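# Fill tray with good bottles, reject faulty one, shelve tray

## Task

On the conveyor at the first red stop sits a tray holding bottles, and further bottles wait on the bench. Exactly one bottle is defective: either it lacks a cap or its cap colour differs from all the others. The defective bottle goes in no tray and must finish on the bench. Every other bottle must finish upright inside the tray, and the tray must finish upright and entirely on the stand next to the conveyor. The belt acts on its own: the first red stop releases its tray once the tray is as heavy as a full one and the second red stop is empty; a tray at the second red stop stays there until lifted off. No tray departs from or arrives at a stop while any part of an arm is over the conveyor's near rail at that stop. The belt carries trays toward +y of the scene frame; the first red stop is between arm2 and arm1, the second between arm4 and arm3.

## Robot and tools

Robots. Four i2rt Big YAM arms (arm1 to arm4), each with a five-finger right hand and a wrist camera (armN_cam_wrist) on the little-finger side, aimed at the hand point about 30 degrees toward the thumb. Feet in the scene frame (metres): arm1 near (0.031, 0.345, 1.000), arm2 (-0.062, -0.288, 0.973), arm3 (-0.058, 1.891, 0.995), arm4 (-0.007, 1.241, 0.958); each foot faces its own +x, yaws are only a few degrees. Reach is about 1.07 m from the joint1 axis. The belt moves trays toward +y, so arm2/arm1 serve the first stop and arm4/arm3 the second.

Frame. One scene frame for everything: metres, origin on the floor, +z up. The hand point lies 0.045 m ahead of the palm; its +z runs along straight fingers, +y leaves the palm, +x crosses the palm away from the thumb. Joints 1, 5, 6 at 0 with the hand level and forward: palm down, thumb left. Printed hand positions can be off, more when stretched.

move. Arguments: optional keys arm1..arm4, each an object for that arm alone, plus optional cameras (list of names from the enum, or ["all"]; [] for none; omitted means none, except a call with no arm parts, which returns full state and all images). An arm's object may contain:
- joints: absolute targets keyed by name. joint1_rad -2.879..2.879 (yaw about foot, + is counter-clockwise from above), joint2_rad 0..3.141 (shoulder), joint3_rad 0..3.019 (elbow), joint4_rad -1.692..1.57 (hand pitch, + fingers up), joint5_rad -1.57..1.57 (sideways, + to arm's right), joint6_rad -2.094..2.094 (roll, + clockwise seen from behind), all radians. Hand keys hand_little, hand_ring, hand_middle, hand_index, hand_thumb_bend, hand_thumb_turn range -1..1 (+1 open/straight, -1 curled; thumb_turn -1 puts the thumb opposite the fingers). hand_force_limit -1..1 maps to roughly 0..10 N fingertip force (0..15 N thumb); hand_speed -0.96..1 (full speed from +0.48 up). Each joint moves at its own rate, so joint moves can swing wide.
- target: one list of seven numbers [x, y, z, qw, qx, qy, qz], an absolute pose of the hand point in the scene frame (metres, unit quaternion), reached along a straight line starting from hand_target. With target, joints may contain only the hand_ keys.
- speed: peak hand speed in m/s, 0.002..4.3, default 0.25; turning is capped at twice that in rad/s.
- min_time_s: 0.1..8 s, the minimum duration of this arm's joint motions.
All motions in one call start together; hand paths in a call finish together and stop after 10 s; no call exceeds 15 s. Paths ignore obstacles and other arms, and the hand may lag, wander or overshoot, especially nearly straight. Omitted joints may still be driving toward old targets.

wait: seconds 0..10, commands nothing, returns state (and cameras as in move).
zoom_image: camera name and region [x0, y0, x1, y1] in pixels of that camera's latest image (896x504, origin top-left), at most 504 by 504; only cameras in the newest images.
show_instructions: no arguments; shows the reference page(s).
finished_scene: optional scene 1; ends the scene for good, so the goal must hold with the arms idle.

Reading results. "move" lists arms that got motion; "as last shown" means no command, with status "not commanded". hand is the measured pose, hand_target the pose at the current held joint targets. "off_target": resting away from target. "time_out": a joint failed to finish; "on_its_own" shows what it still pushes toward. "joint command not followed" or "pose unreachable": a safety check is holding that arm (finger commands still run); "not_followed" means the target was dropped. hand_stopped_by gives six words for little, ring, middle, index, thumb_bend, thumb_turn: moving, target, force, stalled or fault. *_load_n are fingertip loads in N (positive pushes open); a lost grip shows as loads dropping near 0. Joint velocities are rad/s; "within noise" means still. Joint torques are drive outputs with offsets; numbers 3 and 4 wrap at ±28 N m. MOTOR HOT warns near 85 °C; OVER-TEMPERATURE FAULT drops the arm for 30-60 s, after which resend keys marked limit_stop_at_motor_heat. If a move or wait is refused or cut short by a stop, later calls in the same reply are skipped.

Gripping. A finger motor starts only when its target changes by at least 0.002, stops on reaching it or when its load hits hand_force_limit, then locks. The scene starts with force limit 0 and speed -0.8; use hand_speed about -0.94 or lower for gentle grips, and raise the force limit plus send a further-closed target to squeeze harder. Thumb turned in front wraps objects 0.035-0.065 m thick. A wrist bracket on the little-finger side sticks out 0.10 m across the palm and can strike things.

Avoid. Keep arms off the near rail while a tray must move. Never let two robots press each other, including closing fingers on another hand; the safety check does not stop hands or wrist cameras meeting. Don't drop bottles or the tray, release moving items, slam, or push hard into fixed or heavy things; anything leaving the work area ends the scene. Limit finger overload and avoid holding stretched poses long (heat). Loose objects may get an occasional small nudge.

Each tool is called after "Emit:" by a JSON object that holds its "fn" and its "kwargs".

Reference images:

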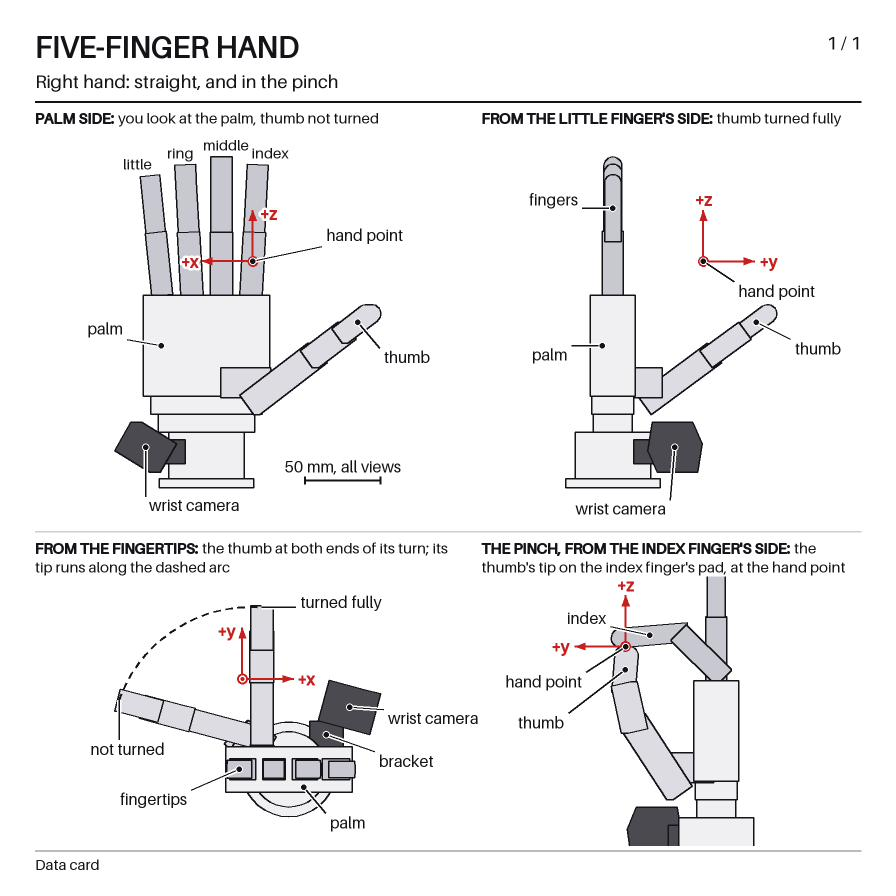

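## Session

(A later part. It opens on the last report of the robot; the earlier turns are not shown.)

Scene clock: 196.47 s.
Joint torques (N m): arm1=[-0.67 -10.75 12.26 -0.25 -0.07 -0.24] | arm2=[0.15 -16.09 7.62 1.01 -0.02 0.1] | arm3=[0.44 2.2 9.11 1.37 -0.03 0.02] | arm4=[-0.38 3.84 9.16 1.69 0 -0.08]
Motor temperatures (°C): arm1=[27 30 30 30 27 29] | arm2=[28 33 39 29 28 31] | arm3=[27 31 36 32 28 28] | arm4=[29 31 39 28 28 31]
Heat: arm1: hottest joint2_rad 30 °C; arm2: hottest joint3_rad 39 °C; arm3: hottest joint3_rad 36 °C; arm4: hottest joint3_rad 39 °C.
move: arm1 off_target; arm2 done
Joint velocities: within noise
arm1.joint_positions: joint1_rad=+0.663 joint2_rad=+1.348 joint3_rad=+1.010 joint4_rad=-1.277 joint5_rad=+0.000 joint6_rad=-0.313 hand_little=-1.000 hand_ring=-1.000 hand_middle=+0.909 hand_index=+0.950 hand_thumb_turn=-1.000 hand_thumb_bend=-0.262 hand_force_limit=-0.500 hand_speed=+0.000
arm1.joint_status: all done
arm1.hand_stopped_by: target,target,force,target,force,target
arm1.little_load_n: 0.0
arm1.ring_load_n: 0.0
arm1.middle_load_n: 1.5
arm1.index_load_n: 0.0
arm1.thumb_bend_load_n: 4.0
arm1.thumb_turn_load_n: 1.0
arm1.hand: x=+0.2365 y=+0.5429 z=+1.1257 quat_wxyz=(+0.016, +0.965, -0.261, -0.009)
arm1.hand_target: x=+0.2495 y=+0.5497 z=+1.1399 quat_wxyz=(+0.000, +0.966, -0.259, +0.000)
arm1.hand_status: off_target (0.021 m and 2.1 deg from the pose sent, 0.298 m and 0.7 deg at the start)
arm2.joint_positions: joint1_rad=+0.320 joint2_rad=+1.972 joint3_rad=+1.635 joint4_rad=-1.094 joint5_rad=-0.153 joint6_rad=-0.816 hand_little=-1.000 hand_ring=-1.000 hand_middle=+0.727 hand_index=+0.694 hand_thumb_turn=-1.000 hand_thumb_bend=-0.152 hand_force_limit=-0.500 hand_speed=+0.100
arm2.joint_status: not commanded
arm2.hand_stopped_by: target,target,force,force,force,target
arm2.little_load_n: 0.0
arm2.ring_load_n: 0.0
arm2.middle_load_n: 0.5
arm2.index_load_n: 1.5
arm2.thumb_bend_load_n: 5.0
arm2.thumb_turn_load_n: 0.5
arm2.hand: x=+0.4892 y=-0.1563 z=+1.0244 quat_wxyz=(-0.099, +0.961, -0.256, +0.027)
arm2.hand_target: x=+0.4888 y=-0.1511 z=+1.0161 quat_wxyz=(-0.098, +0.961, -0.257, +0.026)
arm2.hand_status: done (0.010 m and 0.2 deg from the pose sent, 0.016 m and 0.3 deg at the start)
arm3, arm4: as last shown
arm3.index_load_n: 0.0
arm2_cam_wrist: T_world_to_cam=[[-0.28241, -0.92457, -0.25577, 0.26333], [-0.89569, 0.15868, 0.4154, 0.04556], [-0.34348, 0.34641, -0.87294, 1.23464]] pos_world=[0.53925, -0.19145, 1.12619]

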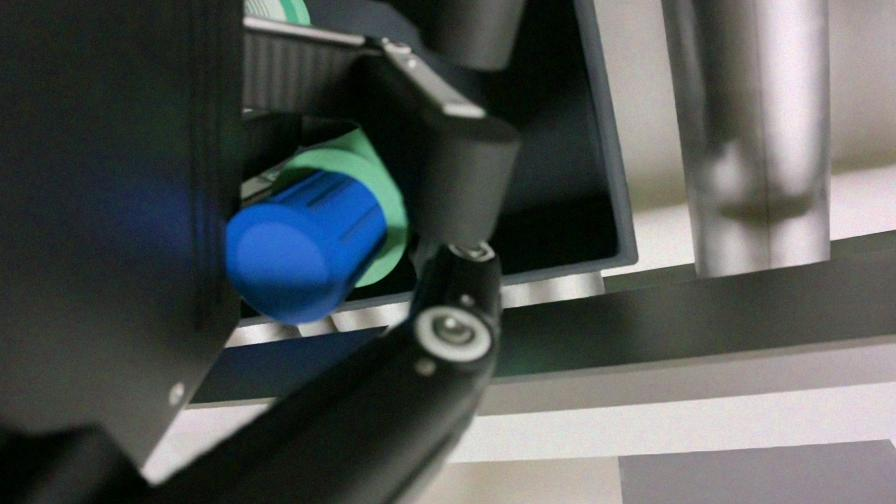

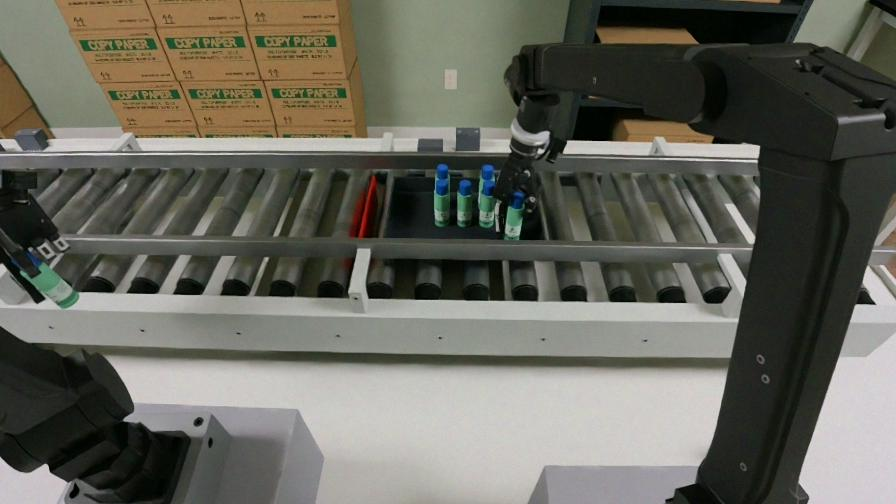

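Emit:
{"fn": "move", "kwargs": {"arm2": {"target": [0.489, -0.151, 1.008, -0.098, 0.961, -0.2575, 0.026], "speed": 0.05}, "cameras": ["arm2_cam_wrist", "cam_station1"]}}

Emit:
{"fn": "zoom_image", "kwargs": {"camera": "cam_station1", "region": [425, 165, 545, 245]}}

Scene clock: 199.33 s.
Joint torques (N m): arm1=[-0.97 -10.64 12.29 -0.53 -0.07 -0.2] | arm2=[0.38 -15.91 7.64 0.99 -0.02 0.11] | arm3=[0.5 2.14 9.13 1.39 -0.02 0.01] | arm4=[-0.38 3.78 9.17 1.72 0 -0.08]
Motor temperatures (°C): arm1=[27 30 31 30 27 29] | arm2=[28 33 38 29 28 31] | arm3=[27 31 36 32 28 28] | arm4=[29 31 39 28 28 31]
Heat: arm1: hottest joint3_rad 31 °C; arm2: hottest joint3_rad 38 °C; arm3: hottest joint3_rad 36 °C; arm4: hottest joint3_rad 39 °C.
move: arm2 done
Joint velocities: within noise
arm1: as last shown
arm1.joint_positions: joint1_rad=+0.663 joint2_rad=+1.348 joint3_rad=+1.010 joint4_rad=-1.277 joint5_rad=+0.000 joint6_rad=-0.314 hand_little=-1.000 hand_ring=-1.000 hand_middle=+0.909 hand_index=+0.950 hand_thumb_turn=-1.000 hand_thumb_bend=-0.262 hand_force_limit=-0.500 hand_speed=+0.000
arm1.thumb_turn_load_n: 0.5
arm1.hand: x=+0.2365 y=+0.5429 z=+1.1257 quat_wxyz=(+0.016, +0.965, -0.260, -0.009)
arm2.joint_positions: joint1_rad=+0.320 joint2_rad=+1.981 joint3_rad=+1.624 joint4_rad=-1.076 joint5_rad=-0.153 joint6_rad=-0.816 hand_little=-1.000 hand_ring=-1.000 hand_middle=+0.727 hand_index=+0.694 hand_thumb_turn=-1.000 hand_thumb_bend=-0.152 hand_force_limit=-0.500 hand_speed=+0.100
arm2.joint_status: not commanded
arm2.hand_stopped_by: target,target,force,force,force,target
arm2.little_load_n: 0.0
arm2.ring_load_n: 0.0
arm2.middle_load_n: 0.5
arm2.index_load_n: 1.5
arm2.thumb_bend_load_n: 5.0
arm2.thumb_turn_load_n: 0.5
arm2.hand: x=+0.4889 y=-0.1564 z=+1.0153 quat_wxyz=(-0.099, +0.961, -0.257, +0.026)
arm2.hand_target: x=+0.4888 y=-0.1510 z=+1.0080 quat_wxyz=(-0.098, +0.961, -0.257, +0.026)
arm2.hand_status: done (0.009 m and 0.1 deg from the pose sent, 0.017 m and 0.2 deg at the start)
arm3.joint_positions: joint1_rad=+0.072 joint2_rad=+0.643 joint3_rad=+1.371 joint4_rad=-1.301 joint5_rad=+0.086 joint6_rad=-1.361 hand_little=+1.000 hand_ring=+1.000 hand_middle=+1.000 hand_index=+1.000 hand_thumb_turn=+1.000 hand_thumb_bend=+1.000 hand_force_limit=+0.000 hand_speed=-0.800
arm3.joint_status: not commanded
arm3.hand_stopped_by: target,target,target,target,target,target
arm3.little_load_n: 0.0
arm3.ring_load_n: 0.0
arm3.middle_load_n: 0.0
arm3.index_load_n: 0.0
arm3.thumb_bend_load_n: 0.0
arm3.thumb_turn_load_n: 0.0
arm3.hand: x=+0.1802 y=+1.8203 z=+1.4849 quat_wxyz=(-0.002, +0.868, -0.121, +0.482)
arm3.hand_target: x=+0.1796 y=+1.8204 z=+1.4963 quat_wxyz=(-0.004, +0.861, -0.121, +0.494)
arm3.hand_status: not commanded
arm4.joint_positions: joint1_rad=+0.175 joint2_rad=+0.554 joint3_rad=+1.417 joint4_rad=-1.265 joint5_rad=+0.099 joint6_rad=-1.248 hand_little=+1.000 hand_ring=+1.000 hand_middle=+1.000 hand_index=+1.000 hand_thumb_turn=+1.000 hand_thumb_bend=+1.000 hand_force_limit=+0.000 hand_speed=-0.800
arm4.joint_status: not commanded
arm4.hand_stopped_by: target,target,target,target,target,target
arm4.little_load_n: 0.0
arm4.ring_load_n: 0.0
arm4.middle_load_n: 0.0
arm4.index_load_n: 0.0
arm4.thumb_bend_load_n: 0.0
arm4.thumb_turn_load_n: 0.0
arm4.hand: x=+0.2094 y=+1.2313 z=+1.4892 quat_wxyz=(-0.121, +0.832, -0.050, +0.540)
arm4.hand_target: x=+0.2070 y=+1.2307 z=+1.4962 quat_wxyz=(-0.123, +0.827, -0.051, +0.546)
arm4.hand_status: not commanded
arm2_cam_wrist: T_world_to_cam=[[-0.28307, -0.92467, -0.25467, 0.26005], [-0.89476, 0.15899, 0.41729, 0.04687], [-0.34537, 0.34599, -0.87236, 1.22681]] pos_world=[0.53925, -0.19145, 1.11689]

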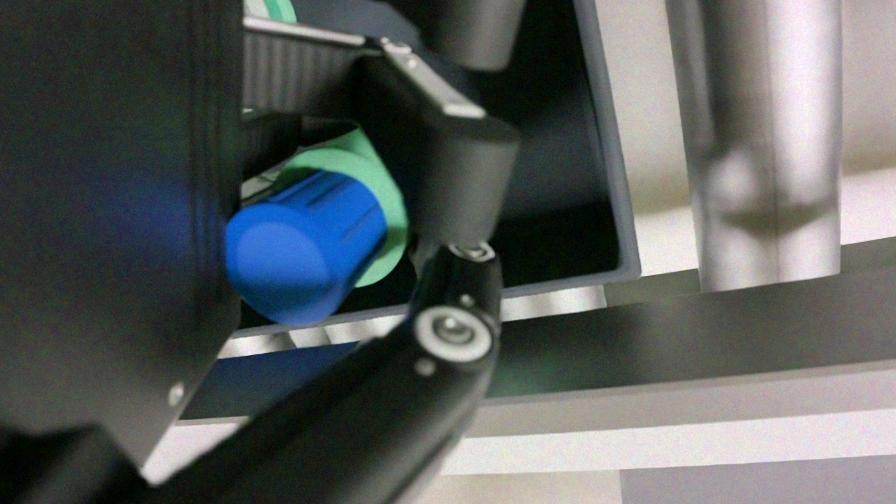

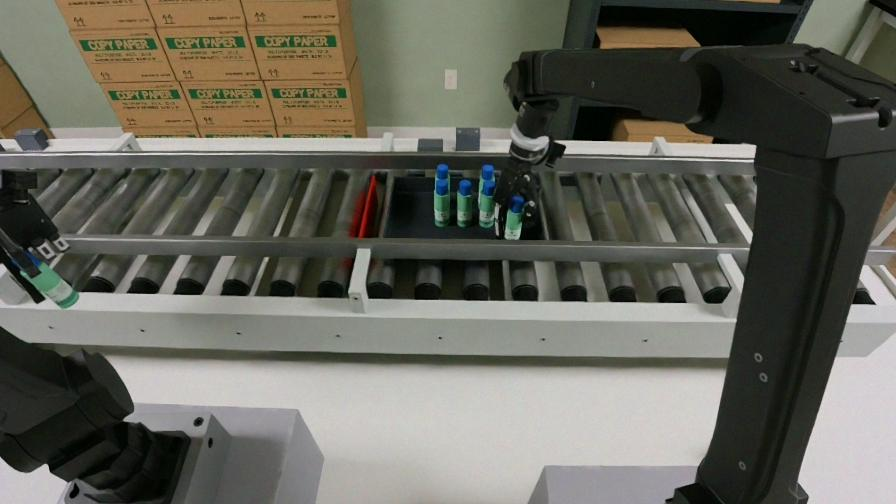

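Scaled by 4.200.

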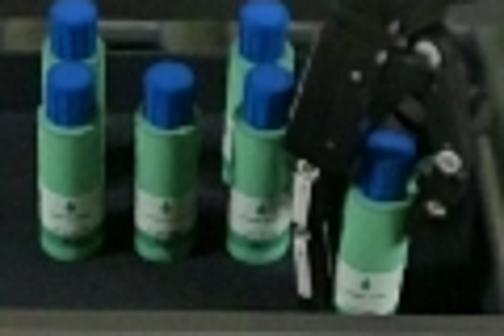

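Emit:
{"fn": "move", "kwargs": {"arm2": {"target": [0.489, -0.151, 1.002, -0.098, 0.961, -0.2575, 0.026], "speed": 0.05}, "cameras": ["arm2_cam_wrist", "cam_station1"]}}

Emit:
{"fn": "zoom_image", "kwargs": {"camera": "cam_station1", "region": [425, 165, 545, 245]}}

Scene clock: 203.53 s.
Joint torques (N m): arm1=[-1.08 -10.29 12.11 -0.35 -0.06 -0.19] | arm2=[0.15 -15.97 7.41 1.09 -0.02 0.09] | arm3=[0.38 2.08 9.13 1.36 -0.03 0.02] | arm4=[-0.38 3.84 9.16 1.7 0 -0.08]
Motor temperatures (°C): arm1=[27 30 32 30 27 29] | arm2=[28 33 38 29 28 31] | arm3=[27 31 36 32 28 28] | arm4=[29 31 39 28 28 31]
Heat: arm1: hottest joint3_rad 32 °C; arm2: hottest joint3_rad 38 °C; arm3: hottest joint3_rad 36 °C; arm4: hottest joint3_rad 39 °C.
move: arm2 off_target
Joint velocities: within noise
arm1, arm3, arm4: as last shown
arm1.middle_load_n: 1.0
arm1.thumb_bend_load_n: 4.5
arm1.thumb_turn_load_n: 1.0
arm2.joint_positions: joint1_rad=+0.320 joint2_rad=+1.982 joint3_rad=+1.619 joint4_rad=-1.064 joint5_rad=-0.153 joint6_rad=-0.816 hand_little=-1.000 hand_ring=-1.000 hand_middle=+0.727 hand_index=+0.694 hand_thumb_turn=-1.000 hand_thumb_bend=-0.152 hand_force_limit=-0.500 hand_speed=+0.100
arm2.joint_status: not commanded
arm2.hand_stopped_by: target,target,force,force,force,target
arm2.little_load_n: 0.0
arm2.ring_load_n: 0.0
arm2.middle_load_n: 0.5
arm2.index_load_n: 1.5
arm2.thumb_bend_load_n: 5.0
arm2.thumb_turn_load_n: 0.5
arm2.hand: x=+0.4902 y=-0.1561 z=+1.0128 quat_wxyz=(-0.100, +0.961, -0.256, +0.028)
arm2.hand_target: x=+0.4889 y=-0.1511 z=+1.0021 quat_wxyz=(-0.098, +0.961, -0.257, +0.026)
arm2.hand_status: off_target (0.012 m and 0.4 deg from the pose sent, 0.014 m and 0.1 deg at the start)
arm2_cam_wrist: T_world_to_cam=[[-0.28186, -0.92423, -0.2576, 0.26245], [-0.89712, 0.15868, 0.41229, 0.05509], [-0.34018, 0.34731, -0.87387, 1.2242]] pos_world=[0.53984, -0.19136, 1.11469]

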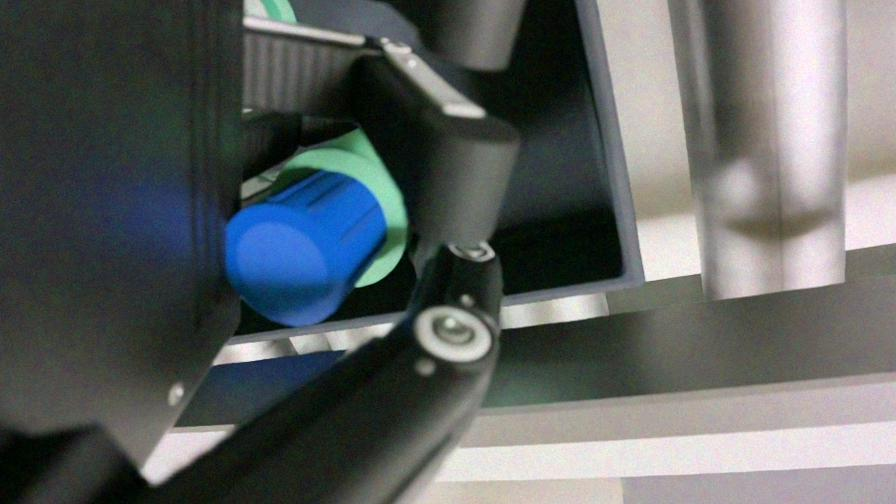

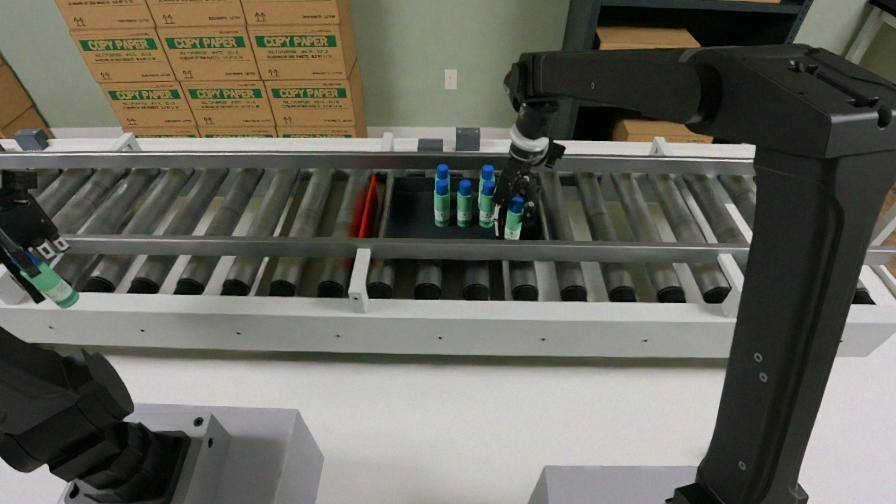

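Scaled by 4.200.

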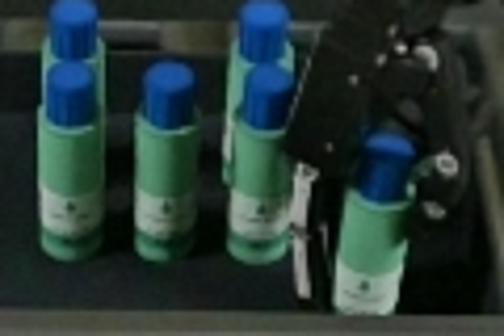

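Emit:
{"fn": "move", "kwargs": {"arm2": {"target": [0.489, -0.151, 0.994, -0.098, 0.961, -0.2575, 0.026], "speed": 0.05}, "cameras": ["arm2_cam_wrist", "cam_station1"]}}

Emit:
{"fn": "zoom_image", "kwargs": {"camera": "cam_station1", "region": [425, 165, 545, 245]}}

Scene clock: 206.93 s.
Joint torques (N m): arm1=[-0.62 -10.11 12.29 -0.46 -0.1 -0.22] | arm2=[0.15 -15.38 6.89 1.46 -0.03 0.07] | arm3=[0.5 2.14 9.11 1.37 -0.02 0.01] | arm4=[-0.38 3.84 9.16 1.7 0 -0.08]
Motor temperatures (°C): arm1=[27 30 32 30 27 29] | arm2=[28 33 38 29 28 31] | arm3=[27 31 36 32 28 28] | arm4=[29 31 39 28 28 31]
Heat: arm1: hottest joint3_rad 32 °C; arm2: hottest joint3_rad 38 °C; arm3: hottest joint3_rad 36 °C; arm4: hottest joint3_rad 39 °C.
move: arm2 off_target
Joint velocities: within noise
arm1, arm3, arm4: as last shown
arm1.middle_load_n: 1.5
arm2.joint_positions: joint1_rad=+0.320 joint2_rad=+1.982 joint3_rad=+1.616 joint4_rad=-1.055 joint5_rad=-0.153 joint6_rad=-0.813 hand_little=-1.000 hand_ring=-1.000 hand_middle=+0.727 hand_index=+0.694 hand_thumb_turn=-1.000 hand_thumb_bend=-0.152 hand_force_limit=-0.500 hand_speed=+0.100
arm2.joint_status: not commanded
arm2.hand_stopped_by: target,target,force,force,force,target
arm2.little_load_n: 0.0
arm2.ring_load_n: 0.0
arm2.middle_load_n: 0.0
arm2.index_load_n: 1.5
arm2.thumb_bend_load_n: 5.0
arm2.thumb_turn_load_n: 0.5
arm2.hand: x=+0.4913 y=-0.1557 z=+1.0115 quat_wxyz=(-0.102, +0.960, -0.257, +0.031)
arm2.hand_target: x=+0.4885 y=-0.1512 z=+0.9943 quat_wxyz=(-0.098, +0.961, -0.257, +0.026)
arm2.hand_status: off_target (0.018 m and 0.7 deg from the pose sent, 0.020 m and 0.4 deg at the start)
arm2_cam_wrist: T_world_to_cam=[[-0.28247, -0.92319, -0.26064, 0.2664], [-0.89906, 0.16003, 0.40753, 0.06255], [-0.33452, 0.34945, -0.8752, 1.22218]] pos_world=[0.54033, -0.19116, 1.1136]

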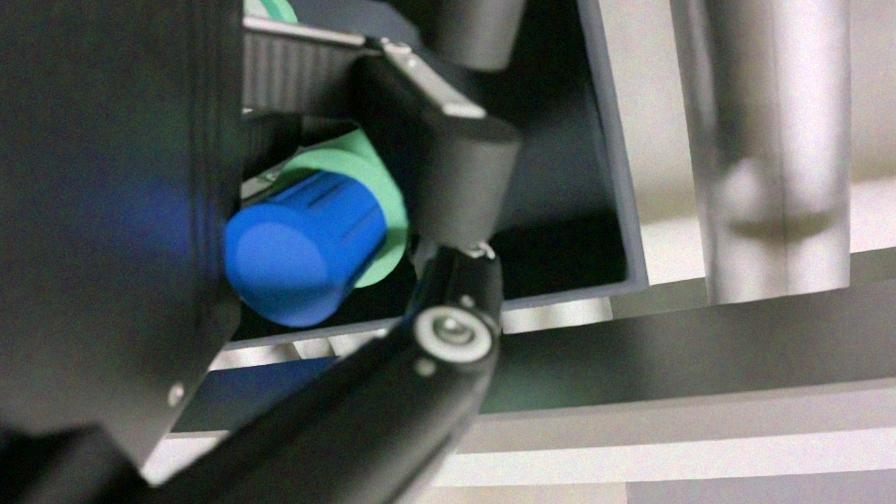

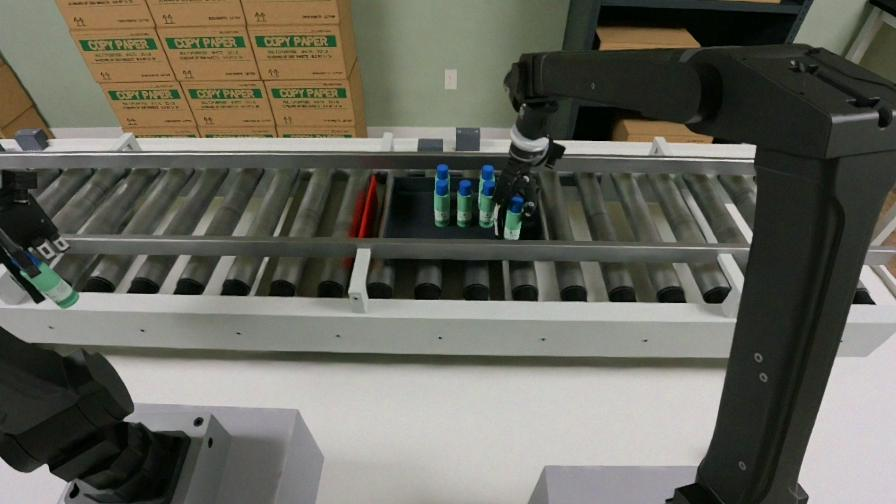

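Scaled by 4.200.

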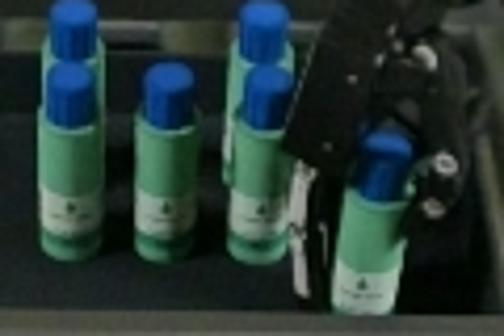

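Emit:
{"fn": "move", "kwargs": {"arm2": {"target": [0.489, -0.152, 1.009, -0.098, 0.961, -0.2575, 0.026], "speed": 0.05}, "cameras": []}}

Emit:
{"fn": "move", "kwargs": {"arm2": {"joints": {"hand_speed": -0.8, "hand_index": 0.88, "hand_middle": 0.9, "hand_thumb_bend": 0.15}}, "cameras": ["arm2_cam_wrist", "cam_station1"]}}

Emit:
{"fn": "zoom_image", "kwargs": {"camera": "cam_station1", "region": [425, 165, 545, 245]}}

Scene clock: 211.63 s.
Joint torques (N m): arm1=[-0.79 -10.29 12.22 -0.21 -0.07 -0.18] | arm2=[-0.03 -16.56 8.28 -0.01 -0.02 0.05] | arm3=[0.5 2.14 9.13 1.37 -0.03 0.02] | arm4=[-0.32 3.84 9.16 1.7 -0.01 -0.08]
Motor temperatures (°C): arm1=[27 30 33 30 27 29] | arm2=[28 33 37 29 28 31] | arm3=[27 31 37 32 28 28] | arm4=[29 31 39 28 28 31]
Heat: arm1: hottest joint3_rad 33 °C; arm2: hottest joint3_rad 37 °C; arm3: hottest joint3_rad 37 °C; arm4: hottest joint3_rad 39 °C.
move: arm2 done
Joint velocities: within noise
arm1, arm3, arm4: as last shown
arm1.little_load_n: 0.5
arm1.thumb_bend_load_n: 4.0
arm2.joint_positions: joint1_rad=+0.320 joint2_rad=+1.982 joint3_rad=+1.616 joint4_rad=-1.055 joint5_rad=-0.153 joint6_rad=-0.813 hand_little=-1.000 hand_ring=-1.000 hand_middle=+0.727 hand_index=+0.694 hand_thumb_turn=-1.000 hand_thumb_bend=-0.152 hand_force_limit=-0.500 hand_speed=+0.100
arm2.joint_status: not commanded
arm2.hand_stopped_by: target,target,force,force,force,target
arm2.little_load_n: 0.0
arm2.ring_load_n: 0.0
arm2.middle_load_n: 0.0
arm2.index_load_n: 1.5
arm2.thumb_bend_load_n: 5.0
arm2.thumb_turn_load_n: 0.5
arm2.hand: x=+0.4913 y=-0.1557 z=+1.0115 quat_wxyz=(-0.102, +0.960, -0.257, +0.031)
arm2.hand_target: x=+0.4890 y=-0.1520 z=+1.0089 quat_wxyz=(-0.098, +0.961, -0.257, +0.026)
arm2.hand_status: done (0.005 m and 0.7 deg from the pose sent, 0.005 m and 0.7 deg at the start)

Scene clock: 213.17 s.
Joint torques (N m): arm1=[-0.91 -10.29 12.37 -0.4 -0.03 -0.2] | arm2=[-0.03 -16.5 8.29 0.03 -0.02 0.07] | arm3=[0.44 2.2 9.13 1.37 -0.02 0.01] | arm4=[-0.38 3.78 9.17 1.72 0 -0.08]
Motor temperatures (°C): arm1=[27 30 33 30 27 29] | arm2=[28 33 37 29 28 31] | arm3=[27 31 37 32 28 28] | arm4=[29 31 39 28 28 31]
Heat: arm1: hottest joint3_rad 33 °C; arm2: hottest joint3_rad 37 °C; arm3: hottest joint3_rad 37 °C; arm4: hottest joint3_rad 39 °C.
move: arm2 done
Joint velocities: within noise
arm1, arm3, arm4: as last shown
arm1.little_load_n: 0.0
arm2.joint_positions: joint1_rad=+0.320 joint2_rad=+1.982 joint3_rad=+1.616 joint4_rad=-1.055 joint5_rad=-0.153 joint6_rad=-0.813 hand_little=-1.000 hand_ring=-1.000 hand_middle=+0.900 hand_index=+0.880 hand_thumb_turn=-1.000 hand_thumb_bend=+0.150 hand_force_limit=-0.500 hand_speed=-0.800
arm2.joint_status: all done
arm2.hand_stopped_by: target,target,target,target,target,target
arm2.little_load_n: 0.0
arm2.ring_load_n: 0.0
arm2.middle_load_n: 0.0
arm2.index_load_n: 0.0
arm2.thumb_bend_load_n: 0.0
arm2.thumb_turn_load_n: 0.5
arm2.hand: x=+0.4912 y=-0.1557 z=+1.0115 quat_wxyz=(-0.102, +0.960, -0.257, +0.031)
arm2.hand_target: x=+0.4889 y=-0.1520 z=+1.0090 quat_wxyz=(-0.098, +0.961, -0.257, +0.026)
arm2.hand_status: not commanded
arm3.little_load_n: -0.5
arm4.index_load_n: -0.5
arm2_cam_wrist: T_world_to_cam=[[-0.28254, -0.92322, -0.26046, 0.2662], [-0.89892, 0.16005, 0.40782, 0.06206], [-0.33482, 0.34936, -0.87512, 1.22221]] pos_world=[0.54023, -0.19116, 1.1136]

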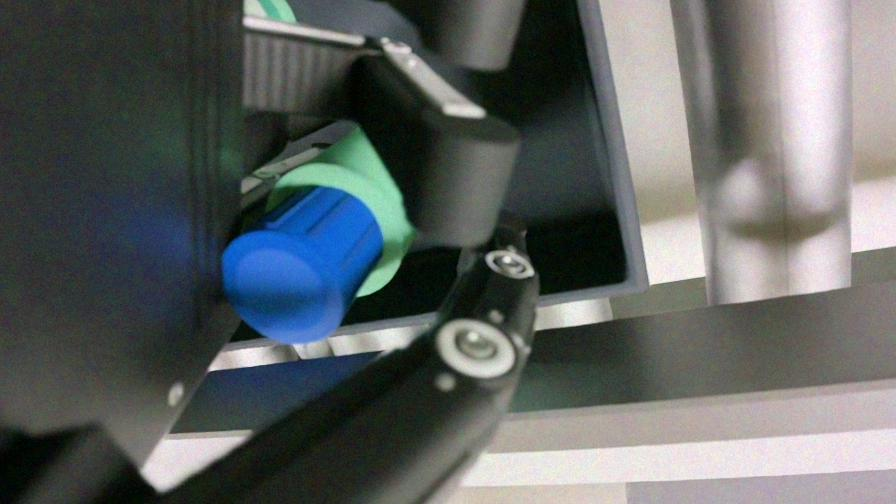

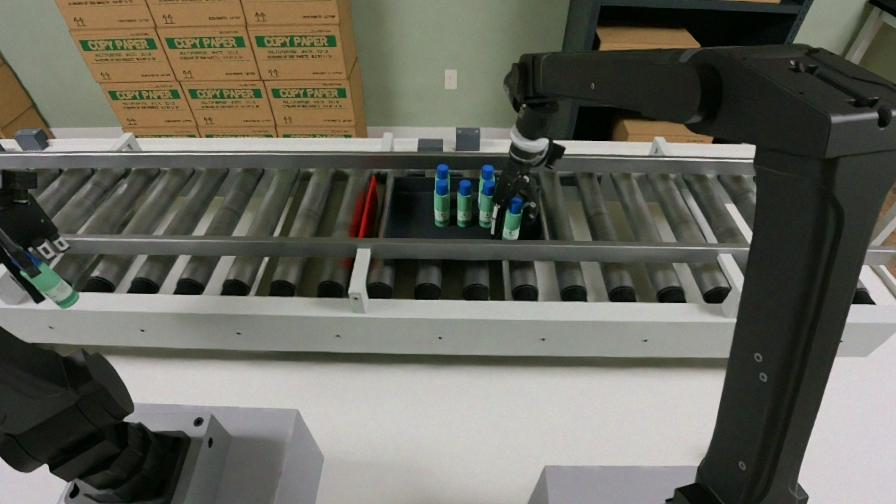

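Scaled by 4.200.

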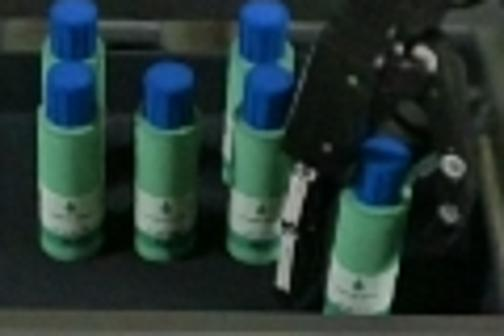

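Emit:
{"fn": "move", "kwargs": {"arm2": {"joints": {"hand_speed": -0.6, "hand_thumb_bend": 0.6}}, "cameras": ["arm2_cam_wrist", "cam_station1", "cam_side1"]}}

Emit:
{"fn": "zoom_image", "kwargs": {"camera": "cam_station1", "region": [465, 175, 545, 245]}}

Emit:
{"fn": "zoom_image", "kwargs": {"camera": "cam_side1", "region": [400, 220, 540, 320]}}

Scene clock: 218.50 s.
Joint torques (N m): arm1=[-1.08 -10.81 12.29 -0.4 -0.07 -0.22] | arm2=[-0.03 -16.38 8.32 -0.02 -0.02 0.06] | arm3=[0.5 2.2 9.11 1.36 -0.03 0.01] | arm4=[-0.38 3.84 9.17 1.7 0 -0.08]
Motor temperatures (°C): arm1=[27 30 33 30 27 29] | arm2=[28 33 37 29 28 31] | arm3=[27 31 37 32 28 28] | arm4=[29 31 39 28 28 31]
Heat: arm1: hottest joint3_rad 33 °C; arm2: hottest joint3_rad 37 °C; arm3: hottest joint3_rad 37 °C; arm4: hottest joint3_rad 39 °C.
move: arm2 done
Joint velocities: within noise
arm1, arm3, arm4: as last shown
arm2.joint_positions: joint1_rad=+0.320 joint2_rad=+1.982 joint3_rad=+1.616 joint4_rad=-1.055 joint5_rad=-0.153 joint6_rad=-0.813 hand_little=-1.000 hand_ring=-1.000 hand_middle=+0.900 hand_index=+0.880 hand_thumb_turn=-1.000 hand_thumb_bend=+0.600 hand_force_limit=-0.500 hand_speed=-0.600
arm2.joint_status: all done
arm2.hand_stopped_by: target,target,target,target,target,target
arm2.little_load_n: 0.0
arm2.ring_load_n: 0.0
arm2.middle_load_n: 0.0
arm2.index_load_n: 0.0
arm2.thumb_bend_load_n: 0.0
arm2.thumb_turn_load_n: 0.0
arm2.hand: x=+0.4912 y=-0.1557 z=+1.0115 quat_wxyz=(-0.102, +0.960, -0.257, +0.031)
arm2.hand_target: x=+0.4889 y=-0.1520 z=+1.0090 quat_wxyz=(-0.098, +0.961, -0.257, +0.026)
arm2.hand_status: not commanded
arm3.little_load_n: 0.0
arm4.index_load_n: 0.0
pictures: arm2_cam_wrist, cam_side1, cam_station1
arm2_cam_wrist: T_world_to_cam=[[-0.28254, -0.92322, -0.26046, 0.2662], [-0.89892, 0.16005, 0.40782, 0.06206], [-0.33482, 0.34936, -0.87512, 1.22221]] pos_world=[0.54023, -0.19116, 1.1136]

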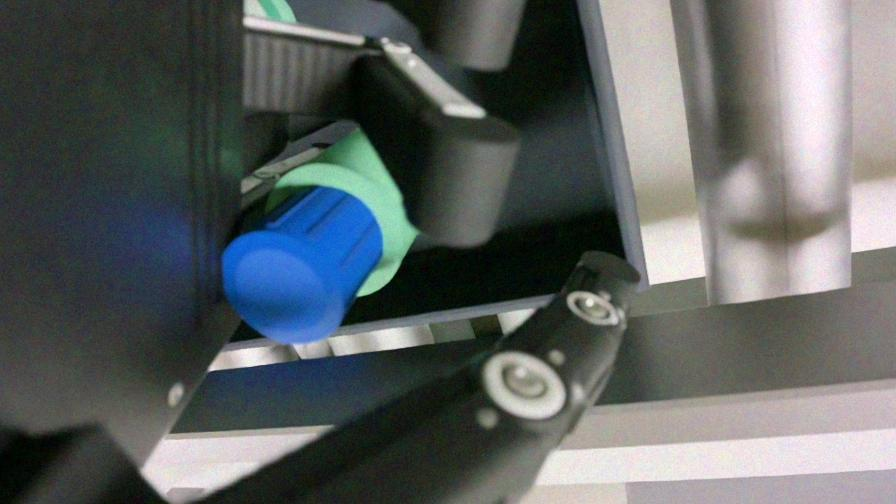

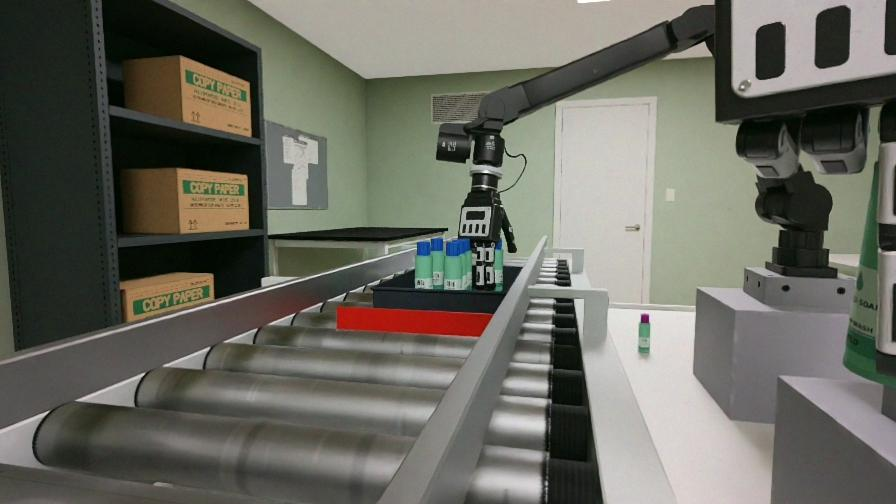

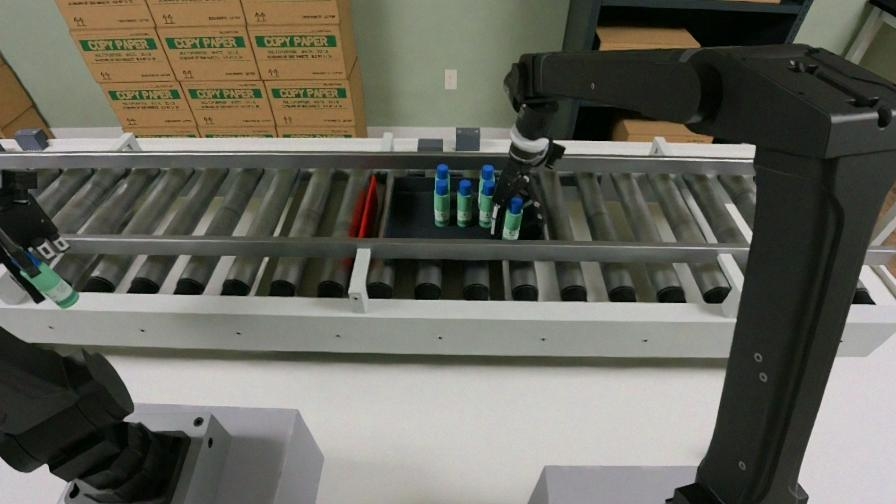

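Scaled by 6.300.

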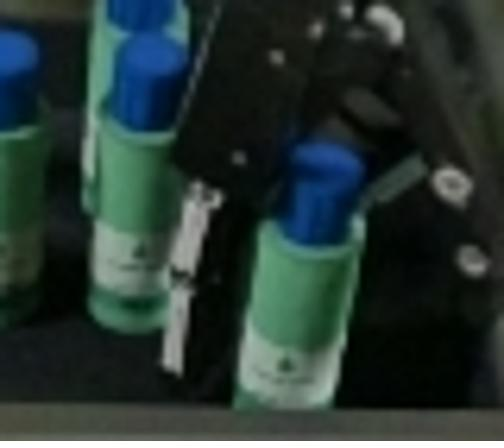

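Scaled by 3.600.

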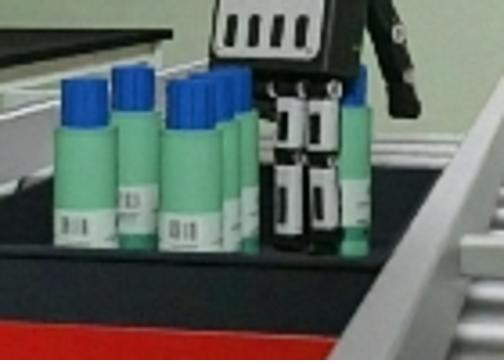

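Emit:
{"fn": "move", "kwargs": {"arm2": {"target": [0.497, -0.138, 1.14, -0.0975, 0.961, -0.2575, 0.026], "speed": 0.12}, "cameras": ["arm2_cam_wrist", "cam_station1", "arm1_cam_wrist", "cam_stock"]}}

Emit:
{"fn": "zoom_image", "kwargs": {"camera": "cam_station1", "region": [370, 140, 620, 290]}}

Scene clock: 223.60 s.
Joint torques (N m): arm1=[-0.97 -10.64 12.08 -0.24 -0.07 -0.21] | arm2=[0.21 -17.85 12.81 -0.25 0.01 0.09] | arm3=[0.44 2.2 9.14 1.36 -0.02 0.01] | arm4=[-0.32 3.78 9.17 1.7 0 -0.08]
Motor temperatures (°C): arm1=[27 30 34 30 27 29] | arm2=[28 33 37 29 28 31] | arm3=[27 31 37 32 28 28] | arm4=[29 31 39 28 28 31]
Heat: arm1: hottest joint3_rad 34 °C; arm2: hottest joint3_rad 37 °C; arm3: hottest joint3_rad 37 °C; arm4: hottest joint3_rad 39 °C.
move: arm2 off_target
Joint velocities: within noise
arm1, arm3, arm4: as last shown
arm1.little_load_n: 0.5
arm1.middle_load_n: 1.0
arm1.thumb_bend_load_n: 4.5
arm2.joint_positions: joint1_rad=+0.338 joint2_rad=+1.951 joint3_rad=+1.840 joint4_rad=-1.372 joint5_rad=-0.151 joint6_rad=-0.798 hand_little=-1.000 hand_ring=-1.000 hand_middle=+0.900 hand_index=+0.880 hand_thumb_turn=-1.000 hand_thumb_bend=+0.600 hand_force_limit=-0.500 hand_speed=-0.600
arm2.joint_status: not commanded
arm2.hand_stopped_by: target,target,target,target,target,target
arm2.little_load_n: 0.0
arm2.ring_load_n: 0.0
arm2.middle_load_n: 0.0
arm2.index_load_n: 0.0
arm2.thumb_bend_load_n: 0.0
arm2.thumb_turn_load_n: 0.0
arm2.hand: x=+0.4843 y=-0.1464 z=+1.1145 quat_wxyz=(-0.086, +0.962, -0.259, +0.003)
arm2.hand_target: x=+0.4957 y=-0.1384 z=+1.1401 quat_wxyz=(-0.098, +0.961, -0.257, +0.026)
arm2.hand_status: off_target (0.030 m and 2.9 deg from the pose sent, 0.130 m and 0.7 deg at the start)
pictures: arm1_cam_wrist, arm2_cam_wrist, cam_station1, cam_stock
arm1_cam_wrist: T_world_to_cam=[[-0.24928, -0.96802, 0.02829, 0.55311], [-0.79848, 0.22197, 0.55961, -0.56867], [-0.54799, 0.11691, -0.82827, 1.11517]] pos_world=[0.29492, 0.53127, 1.22626]
arm2_cam_wrist: T_world_to_cam=[[-0.29537, -0.92763, -0.22858, 0.2697], [-0.87243, 0.16438, 0.46026, -0.05826], [-0.38938, 0.33537, -0.85785, 1.31194]] pos_world=[0.53967, -0.18022, 1.21391]

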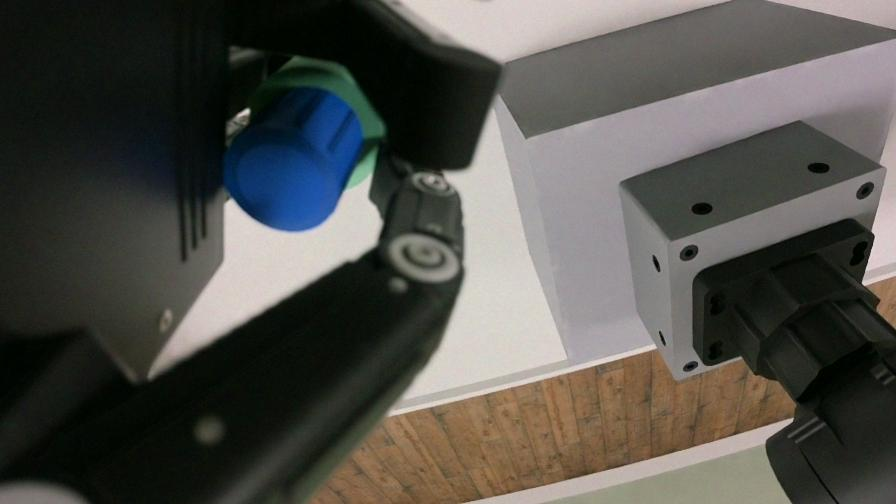

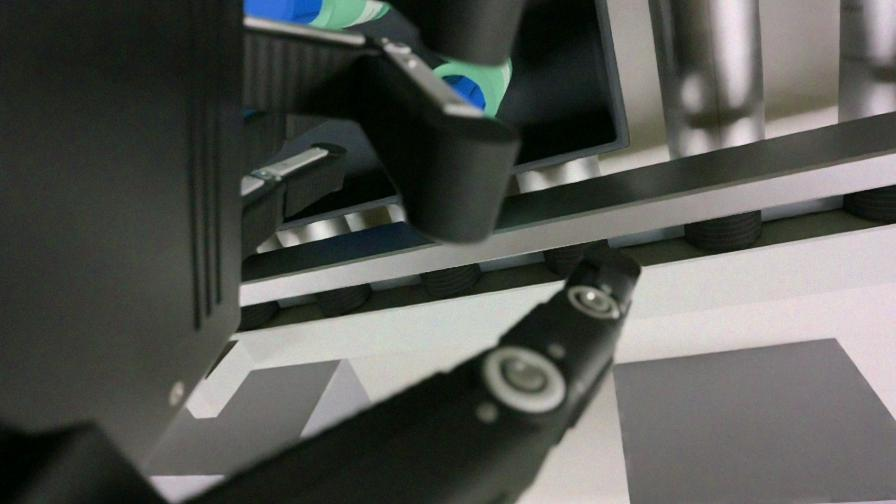

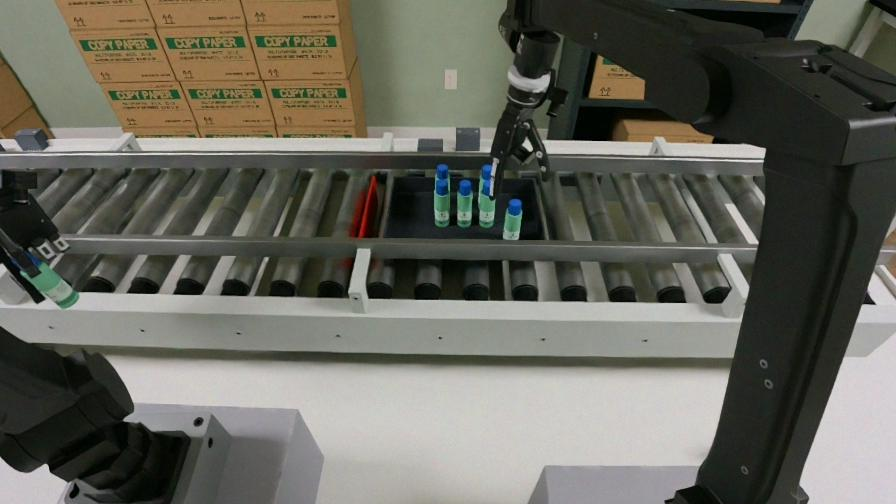

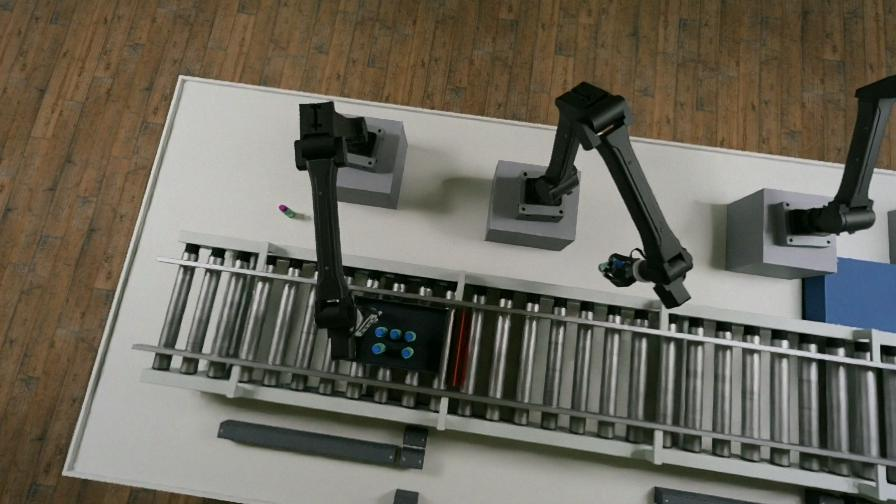

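Scaled by 2.016.

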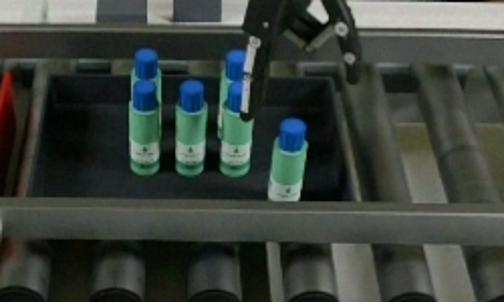

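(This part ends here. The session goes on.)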